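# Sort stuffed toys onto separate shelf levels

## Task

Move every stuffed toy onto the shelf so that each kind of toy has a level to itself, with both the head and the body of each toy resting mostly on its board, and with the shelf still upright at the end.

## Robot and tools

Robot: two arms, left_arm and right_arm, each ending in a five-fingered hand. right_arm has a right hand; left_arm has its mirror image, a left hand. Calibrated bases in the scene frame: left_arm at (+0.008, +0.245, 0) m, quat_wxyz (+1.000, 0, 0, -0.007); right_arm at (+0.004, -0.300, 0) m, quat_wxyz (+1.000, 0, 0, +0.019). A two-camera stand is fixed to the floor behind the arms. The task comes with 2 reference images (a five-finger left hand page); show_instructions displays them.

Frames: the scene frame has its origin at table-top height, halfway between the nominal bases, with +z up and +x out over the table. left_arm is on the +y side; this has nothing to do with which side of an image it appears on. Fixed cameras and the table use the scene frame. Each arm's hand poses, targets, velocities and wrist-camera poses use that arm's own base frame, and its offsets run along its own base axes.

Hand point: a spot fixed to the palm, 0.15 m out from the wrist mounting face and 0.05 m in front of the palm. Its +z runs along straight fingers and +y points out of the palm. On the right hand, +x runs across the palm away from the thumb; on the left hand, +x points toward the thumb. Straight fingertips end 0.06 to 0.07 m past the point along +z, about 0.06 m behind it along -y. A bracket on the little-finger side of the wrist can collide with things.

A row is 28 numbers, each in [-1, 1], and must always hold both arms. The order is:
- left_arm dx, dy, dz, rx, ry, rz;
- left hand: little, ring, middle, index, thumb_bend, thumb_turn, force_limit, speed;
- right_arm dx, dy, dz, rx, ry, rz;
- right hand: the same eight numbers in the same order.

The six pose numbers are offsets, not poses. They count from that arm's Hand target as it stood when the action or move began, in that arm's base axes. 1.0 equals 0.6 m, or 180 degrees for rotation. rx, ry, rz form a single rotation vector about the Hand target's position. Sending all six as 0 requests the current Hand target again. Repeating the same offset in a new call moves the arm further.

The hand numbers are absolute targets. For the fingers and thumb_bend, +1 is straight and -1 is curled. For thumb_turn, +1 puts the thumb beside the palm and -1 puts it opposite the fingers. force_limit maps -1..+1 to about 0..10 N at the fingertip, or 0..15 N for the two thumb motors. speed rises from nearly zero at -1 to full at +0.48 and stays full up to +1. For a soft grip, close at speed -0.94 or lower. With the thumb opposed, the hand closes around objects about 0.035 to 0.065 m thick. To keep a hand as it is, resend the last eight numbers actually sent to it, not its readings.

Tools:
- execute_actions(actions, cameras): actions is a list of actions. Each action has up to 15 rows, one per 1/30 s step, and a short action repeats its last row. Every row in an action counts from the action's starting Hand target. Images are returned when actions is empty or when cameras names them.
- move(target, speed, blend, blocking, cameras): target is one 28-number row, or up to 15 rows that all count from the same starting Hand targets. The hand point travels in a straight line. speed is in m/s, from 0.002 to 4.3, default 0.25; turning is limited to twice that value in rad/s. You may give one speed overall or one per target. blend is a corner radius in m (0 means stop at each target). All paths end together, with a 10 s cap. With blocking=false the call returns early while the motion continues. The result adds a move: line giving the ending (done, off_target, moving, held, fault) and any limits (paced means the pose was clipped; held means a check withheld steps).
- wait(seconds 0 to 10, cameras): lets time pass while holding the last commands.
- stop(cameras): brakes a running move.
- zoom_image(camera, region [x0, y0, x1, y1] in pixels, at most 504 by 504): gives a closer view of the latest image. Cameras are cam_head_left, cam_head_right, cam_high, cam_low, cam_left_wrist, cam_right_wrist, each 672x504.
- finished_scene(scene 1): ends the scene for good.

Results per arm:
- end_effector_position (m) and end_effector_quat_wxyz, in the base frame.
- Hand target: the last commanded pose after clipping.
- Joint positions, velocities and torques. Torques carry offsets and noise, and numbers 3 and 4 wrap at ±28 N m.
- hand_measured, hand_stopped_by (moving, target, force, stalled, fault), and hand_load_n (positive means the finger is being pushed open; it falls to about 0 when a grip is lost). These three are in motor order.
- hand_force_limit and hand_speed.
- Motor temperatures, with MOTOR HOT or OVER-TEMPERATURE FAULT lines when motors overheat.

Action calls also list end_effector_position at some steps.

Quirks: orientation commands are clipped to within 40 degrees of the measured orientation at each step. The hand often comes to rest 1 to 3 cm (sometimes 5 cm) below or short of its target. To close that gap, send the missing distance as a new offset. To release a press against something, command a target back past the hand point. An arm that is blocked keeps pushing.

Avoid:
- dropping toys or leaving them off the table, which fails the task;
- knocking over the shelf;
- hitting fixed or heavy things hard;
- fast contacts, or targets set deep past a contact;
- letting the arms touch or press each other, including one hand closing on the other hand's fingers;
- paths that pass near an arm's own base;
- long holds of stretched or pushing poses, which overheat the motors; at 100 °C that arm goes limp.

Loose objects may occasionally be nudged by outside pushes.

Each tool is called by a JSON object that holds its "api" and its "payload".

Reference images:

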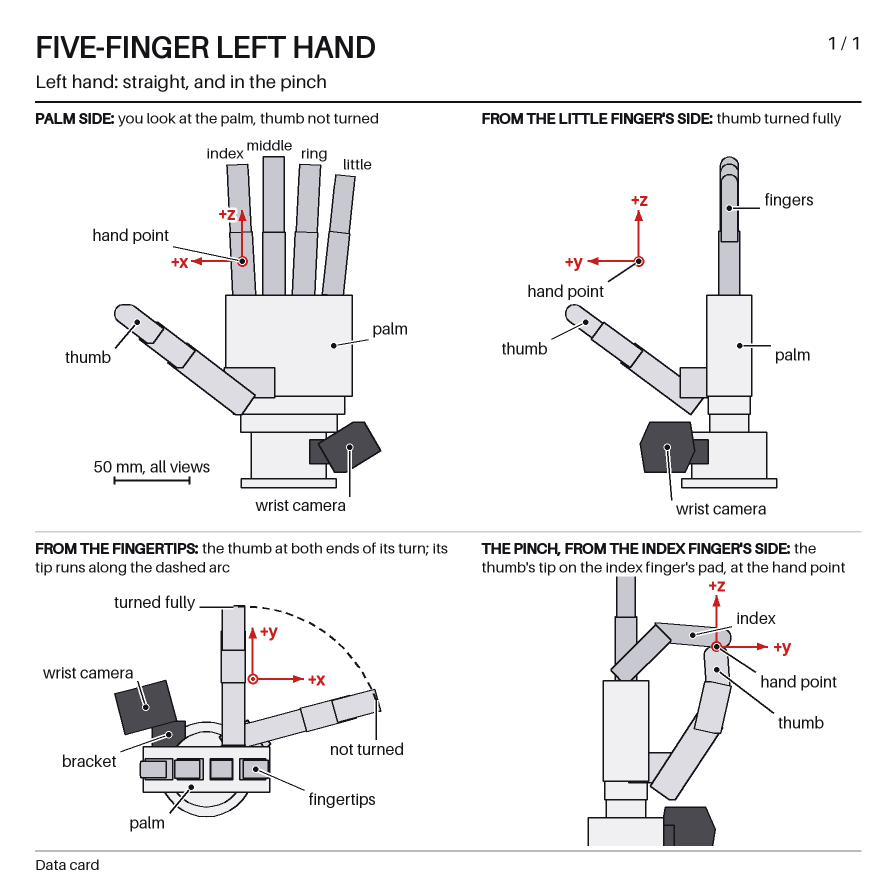

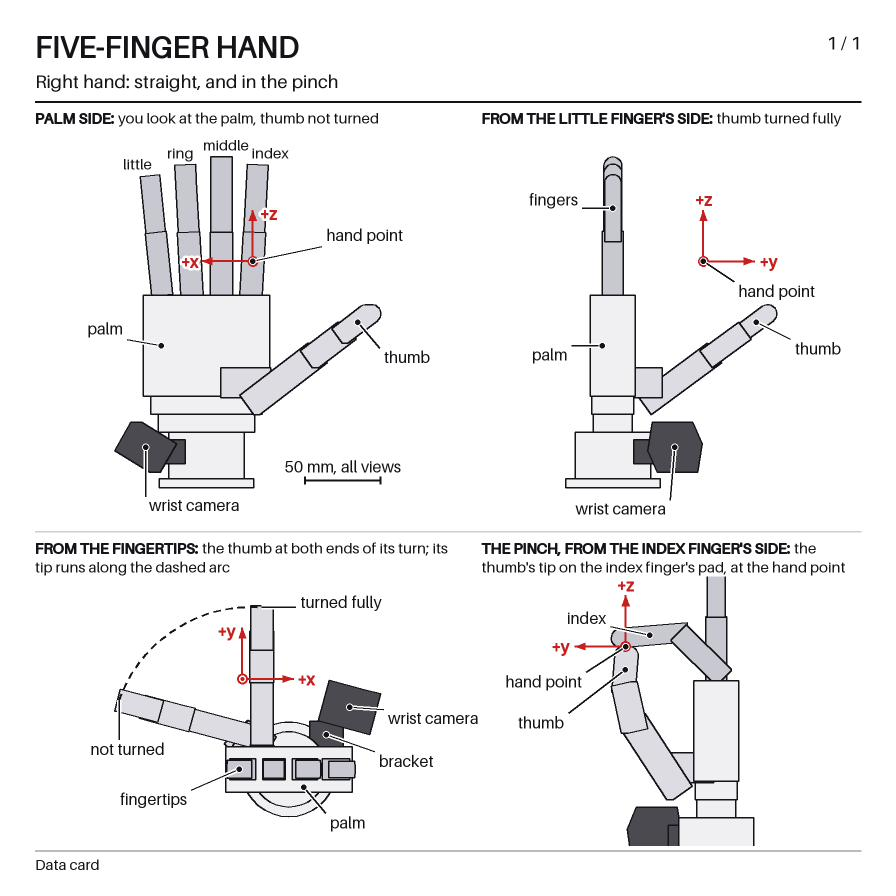

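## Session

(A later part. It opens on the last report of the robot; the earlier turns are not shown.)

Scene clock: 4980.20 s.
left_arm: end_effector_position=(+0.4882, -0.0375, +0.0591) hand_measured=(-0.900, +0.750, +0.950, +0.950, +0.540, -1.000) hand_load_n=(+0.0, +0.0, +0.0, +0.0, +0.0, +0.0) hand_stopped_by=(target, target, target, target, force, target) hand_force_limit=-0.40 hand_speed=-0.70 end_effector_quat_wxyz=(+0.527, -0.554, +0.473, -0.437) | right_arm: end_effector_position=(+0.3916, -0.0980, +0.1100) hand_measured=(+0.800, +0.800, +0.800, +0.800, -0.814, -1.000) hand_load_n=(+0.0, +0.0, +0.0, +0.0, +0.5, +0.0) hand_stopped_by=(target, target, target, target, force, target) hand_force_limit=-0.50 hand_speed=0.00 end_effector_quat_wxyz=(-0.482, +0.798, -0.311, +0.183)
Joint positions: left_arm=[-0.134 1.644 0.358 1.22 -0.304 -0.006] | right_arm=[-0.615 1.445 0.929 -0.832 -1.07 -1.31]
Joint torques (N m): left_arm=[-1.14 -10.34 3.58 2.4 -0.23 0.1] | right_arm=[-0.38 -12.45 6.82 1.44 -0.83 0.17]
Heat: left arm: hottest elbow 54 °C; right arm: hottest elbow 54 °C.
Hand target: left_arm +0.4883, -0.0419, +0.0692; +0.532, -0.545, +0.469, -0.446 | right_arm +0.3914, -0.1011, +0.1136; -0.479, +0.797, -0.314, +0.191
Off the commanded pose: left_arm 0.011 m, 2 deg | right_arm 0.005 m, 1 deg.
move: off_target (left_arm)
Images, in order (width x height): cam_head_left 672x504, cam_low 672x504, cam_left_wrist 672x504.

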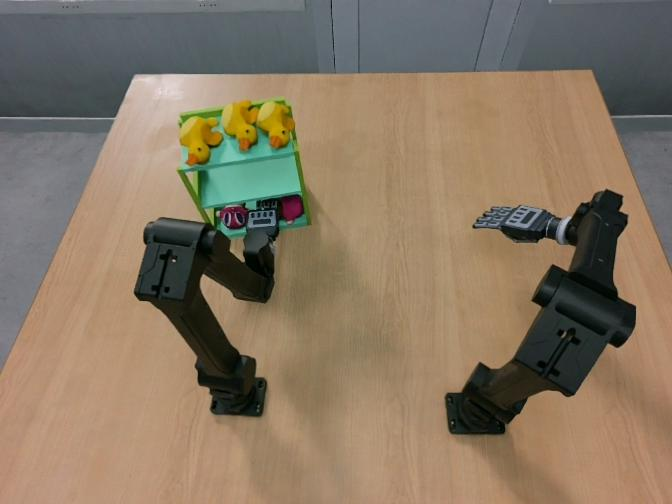

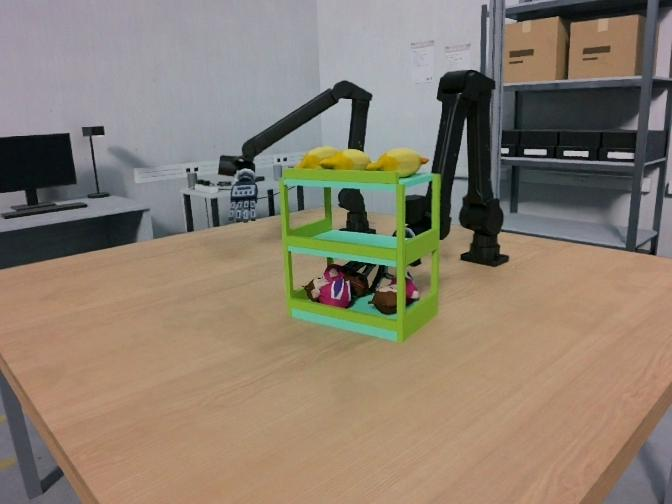

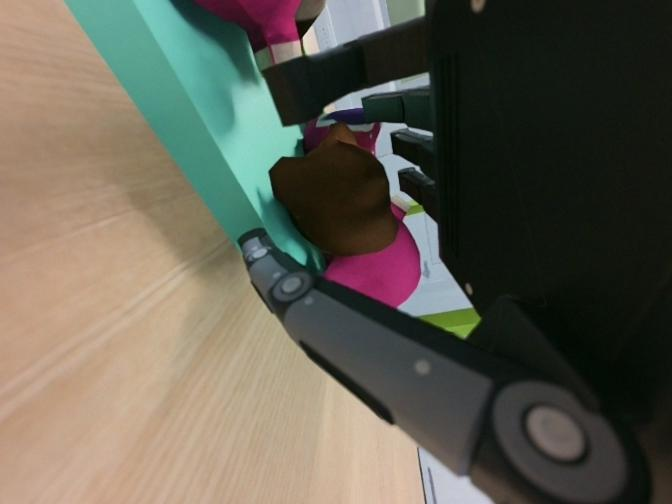

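{"api": "move", "payload": {"target": [[-0.16,-0.038,0.005,0,0,0,-0.9,0.75,0.95,0.95,-0.1,-1,-0.4,-0.7, 0,0,0,0,0,0,0.8,0.8,0.8,0.8,-1,-1,-0.5,0]], "speed": 0.06, "cameras": ["cam_low", "cam_left_wrist", "cam_head_left", "cam_high"]}}

{"api": "zoom_image", "payload": {"camera": "cam_low", "region": [260, 140, 460, 350]}}

{"api": "zoom_image", "payload": {"camera": "cam_head_left", "region": [180, 150, 360, 285]}}

Scene clock: 4988.47 s.
left_arm: end_effector_position=(+0.3923, -0.0612, +0.0648) hand_measured=(-0.900, +0.750, +0.950, +0.950, +0.540, -1.000) hand_load_n=(+0.0, +0.0, -0.5, -0.5, +0.0, +0.0) hand_stopped_by=(target, target, target, target, force, target) hand_force_limit=-0.40 hand_speed=-0.70 end_effector_quat_wxyz=(+0.530, -0.550, +0.475, -0.436) | right_arm: end_effector_position=(+0.3916, -0.0980, +0.1100) hand_measured=(+0.800, +0.800, +0.800, +0.800, -0.814, -1.000) hand_load_n=(+0.0, +0.0, +0.0, +0.0, +0.0, +0.0) hand_stopped_by=(target, target, target, target, force, target) hand_force_limit=-0.50 hand_speed=0.00 end_effector_quat_wxyz=(-0.482, +0.798, -0.311, +0.183)
Joint positions: left_arm=[-0.31 1.471 0.122 1.285 -0.479 -0.006] | right_arm=[-0.615 1.445 0.929 -0.832 -1.07 -1.31]
Joint torques (N m): left_arm=[-1.08 -6.18 3.11 2.29 -0.25 0.01] | right_arm=[-0.26 -12.98 6.95 1.29 -0.85 0.13]
Heat: left arm: hottest elbow 53 °C; right arm: hottest elbow 54 °C.
Hand target: left_arm +0.3923, -0.0647, +0.0723; +0.532, -0.545, +0.469, -0.447 | right_arm +0.3914, -0.1011, +0.1136; -0.479, +0.797, -0.314, +0.191
Off the commanded pose: left_arm 0.008 m, 1 deg | right_arm 0.005 m, 1 deg.
move: done
Images, in order (width x height): cam_head_left 672x504, cam_high 672x504, cam_low 672x504, cam_left_wrist 672x504.

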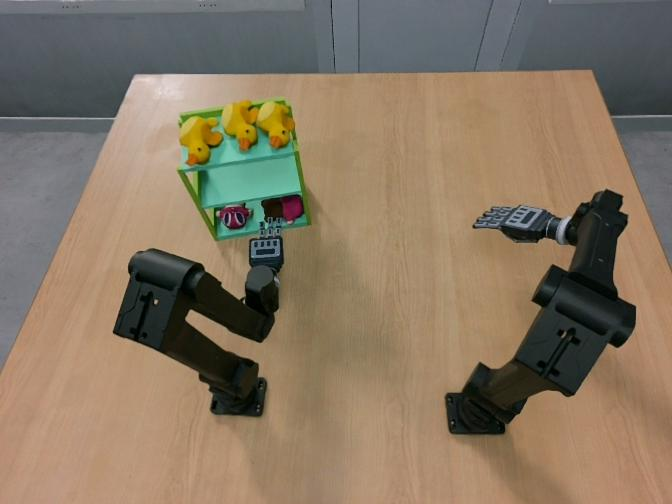

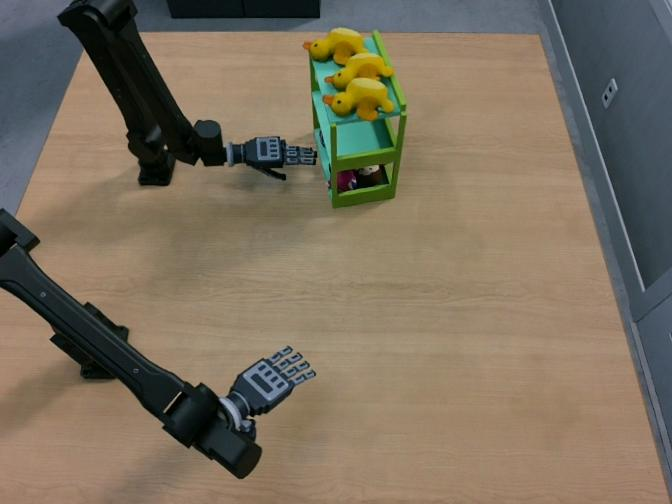

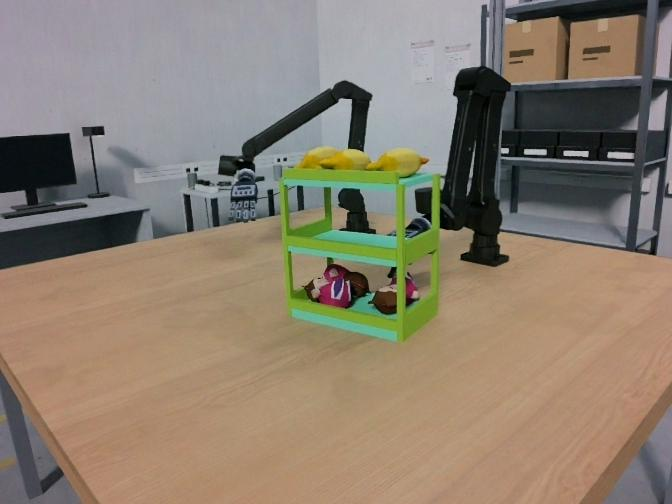

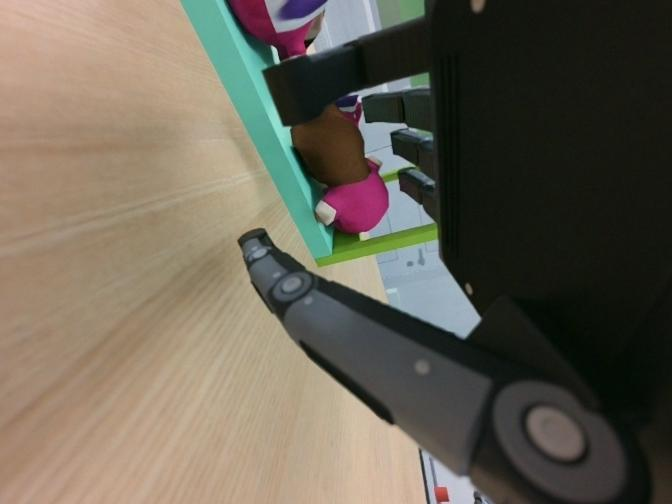

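Scaled by 2.400 from the camera's 672x504 image, which has a finer 960x720 frame.

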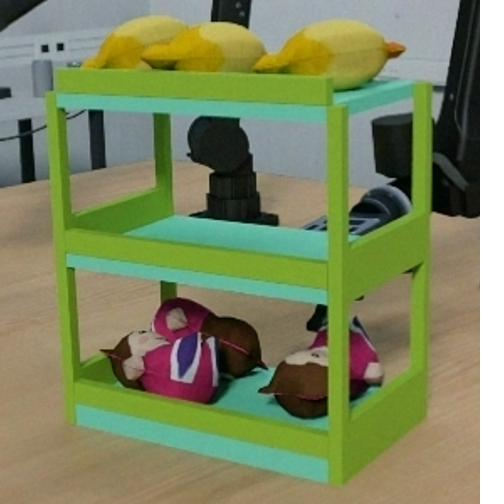

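Scaled by 2.800 from the camera's 672x504 image, which has a finer 960x720 frame.

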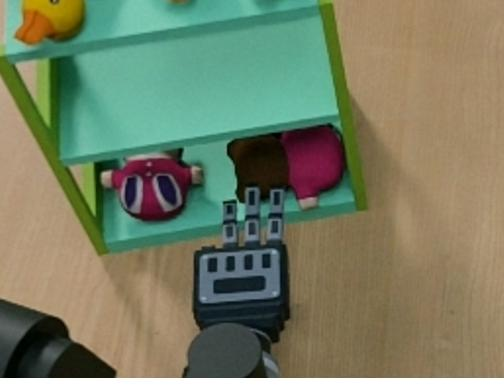

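{"api": "move", "payload": {"target": [[-0.10,-0.05,0.05,0,0,0,-0.9,0.75,0.95,0.95,-0.1,-1,-0.4,-0.7, 0,0,0,0,0,0,0.8,0.8,0.8,0.8,-1,-1,-0.5,0]], "speed": 0.1, "cameras": ["cam_low", "cam_left_wrist", "cam_head_left", "cam_head_right"]}}

{"api": "zoom_image", "payload": {"camera": "cam_head_left", "region": [200, 180, 320, 255]}}

{"api": "zoom_image", "payload": {"camera": "cam_left_wrist", "region": [200, 0, 450, 260]}}

Scene clock: 5001.10 s.
left_arm: end_effector_position=(+0.3329, -0.0921, +0.1023) hand_measured=(-0.900, +0.750, +0.950, +0.950, +0.540, -1.000) hand_load_n=(+0.0, +0.0, +0.0, +0.0, +0.0, +0.0) hand_stopped_by=(target, target, target, target, force, target) hand_force_limit=-0.40 hand_speed=-0.70 end_effector_quat_wxyz=(+0.537, -0.543, +0.470, -0.443) | right_arm: end_effector_position=(+0.3916, -0.0980, +0.1100) hand_measured=(+0.800, +0.800, +0.800, +0.800, -0.814, -1.000) hand_load_n=(+0.0, +0.0, +0.0, +0.0, +0.0, +0.0) hand_stopped_by=(target, target, target, target, force, target) hand_force_limit=-0.50 hand_speed=0.00 end_effector_quat_wxyz=(-0.482, +0.798, -0.311, +0.183)
Joint positions: left_arm=[-0.599 1.007 0.04 0.923 -0.765 -0.006] | right_arm=[-0.615 1.445 0.929 -0.832 -1.07 -1.31]
Joint torques (N m): left_arm=[-0.91 -1.2 6.19 1.11 -0.25 -0.14] | right_arm=[-0.21 -12.51 6.78 1.39 -0.83 0.16]
Heat: left arm: hottest elbow 52 °C; right arm: hottest elbow 54 °C.
Hand target: left_arm +0.3323, -0.0947, +0.1022; +0.532, -0.545, +0.469, -0.447 | right_arm +0.3914, -0.1011, +0.1136; -0.479, +0.797, -0.314, +0.191
Off the commanded pose: left_arm 0.003 m, 1 deg | right_arm 0.005 m, 1 deg.
move: done
Images, in order (width x height): cam_head_left 672x504, cam_head_right 672x504, cam_low 672x504, cam_left_wrist 672x504.

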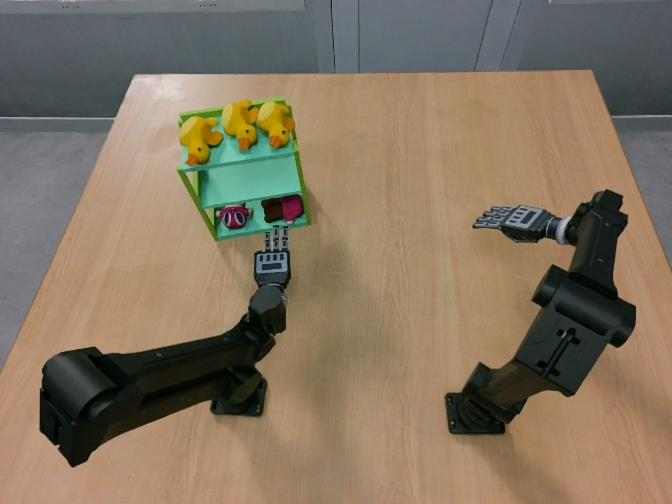

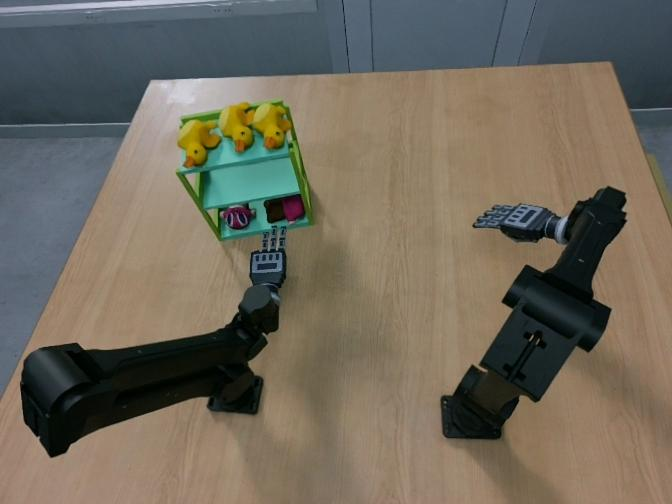

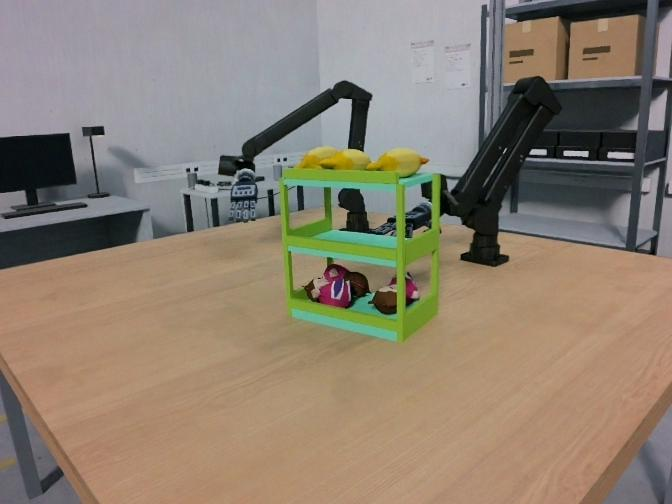

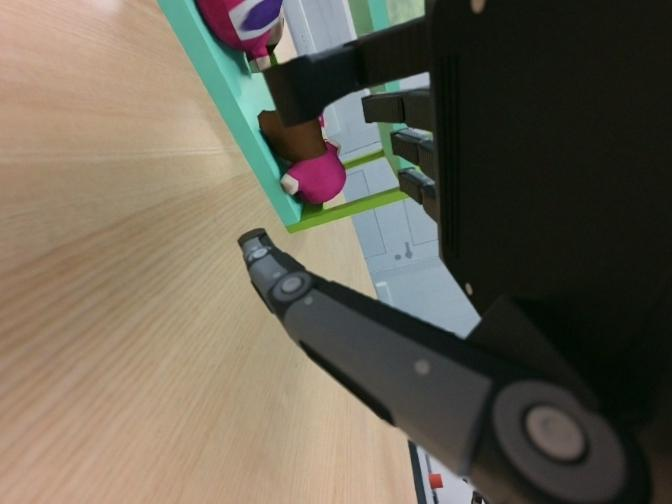

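Scaled by 4.200 from the camera's 672x504 image, which has a finer 960x720 frame.

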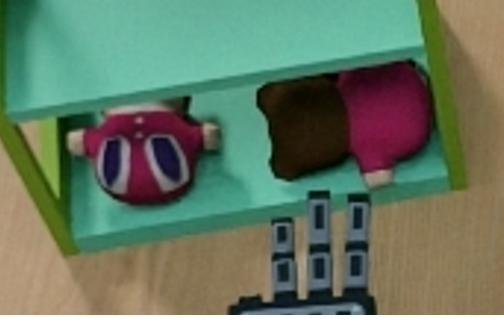

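Scaled by 1.938 from the camera's 672x504 image, which has a finer 960x720 frame.

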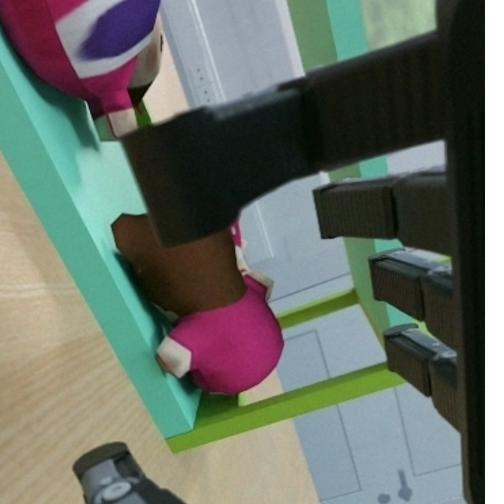

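{"api": "zoom_image", "payload": {"camera": "cam_low", "region": [280, 245, 440, 345]}}

{"api": "execute_actions", "payload": {"actions": [], "cameras": ["cam_high"]}}

{"api": "zoom_image", "payload": {"camera": "cam_high", "region": [300, 110, 430, 220]}}

Scaled by 3.150 from the camera's 672x504 image, which has a finer 960x720 frame.

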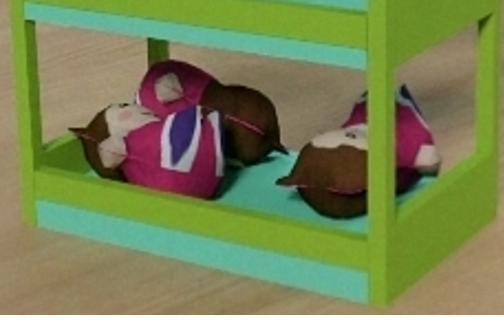

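Scene clock: 5006.40 s.
left_arm: end_effector_position=(+0.3329, -0.0921, +0.1023) hand_measured=(-0.900, +0.750, +0.950, +0.950, +0.540, -1.000) hand_load_n=(+0.0, +0.0, -0.5, +0.0, +0.0, +0.0) hand_stopped_by=(target, target, target, target, force, target) hand_force_limit=-0.40 hand_speed=-0.70 end_effector_quat_wxyz=(+0.537, -0.543, +0.470, -0.443) | right_arm: end_effector_position=(+0.3916, -0.0980, +0.1100) hand_measured=(+0.800, +0.800, +0.800, +0.800, -0.814, -1.000) hand_load_n=(+0.0, +0.0, +0.0, +0.0, +0.0, +0.0) hand_stopped_by=(target, target, target, target, force, target) hand_force_limit=-0.50 hand_speed=0.00 end_effector_quat_wxyz=(-0.482, +0.798, -0.311, +0.183)
Joint positions: left_arm=[-0.599 1.007 0.04 0.923 -0.765 -0.006] | right_arm=[-0.615 1.445 0.929 -0.832 -1.07 -1.31]
Joint velocities: within noise
Joint torques (N m): left_arm=[-0.91 -1.26 6.17 1.17 -0.25 -0.14] | right_arm=[-0.03 -12.81 6.86 1.52 -0.82 0.15]
Motor temperatures (°C): left_arm=[29 31 52 30 29 28] | right_arm=[30 39 54 27 33 29]
Heat: left arm: hottest elbow 52 °C; right arm: hottest elbow 54 °C.
Hand target: left_arm +0.3323, -0.0947, +0.1022; +0.532, -0.545, +0.469, -0.447 | right_arm +0.3914, -0.1011, +0.1136; -0.479, +0.797, -0.314, +0.191
Off the commanded pose: left_arm 0.003 m, 1 deg | right_arm 0.005 m, 1 deg.
Images, in order (width x height): cam_high 672x504.

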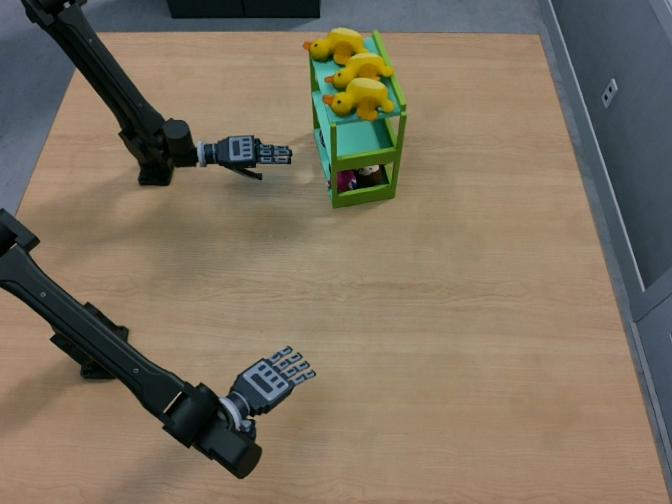

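Scaled by 3.877 from the camera's 672x504 image, which has a finer 960x720 frame.

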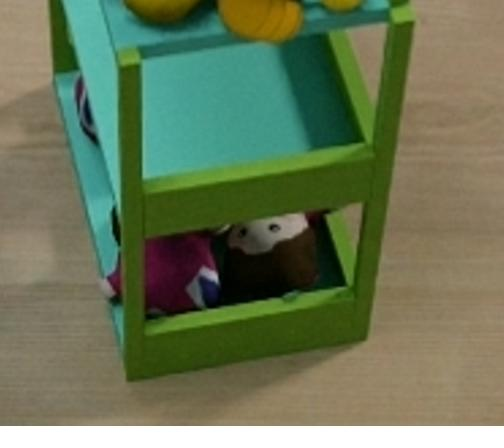

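{"api": "finished_scene", "payload": {}}

The scene is finished: the task was done.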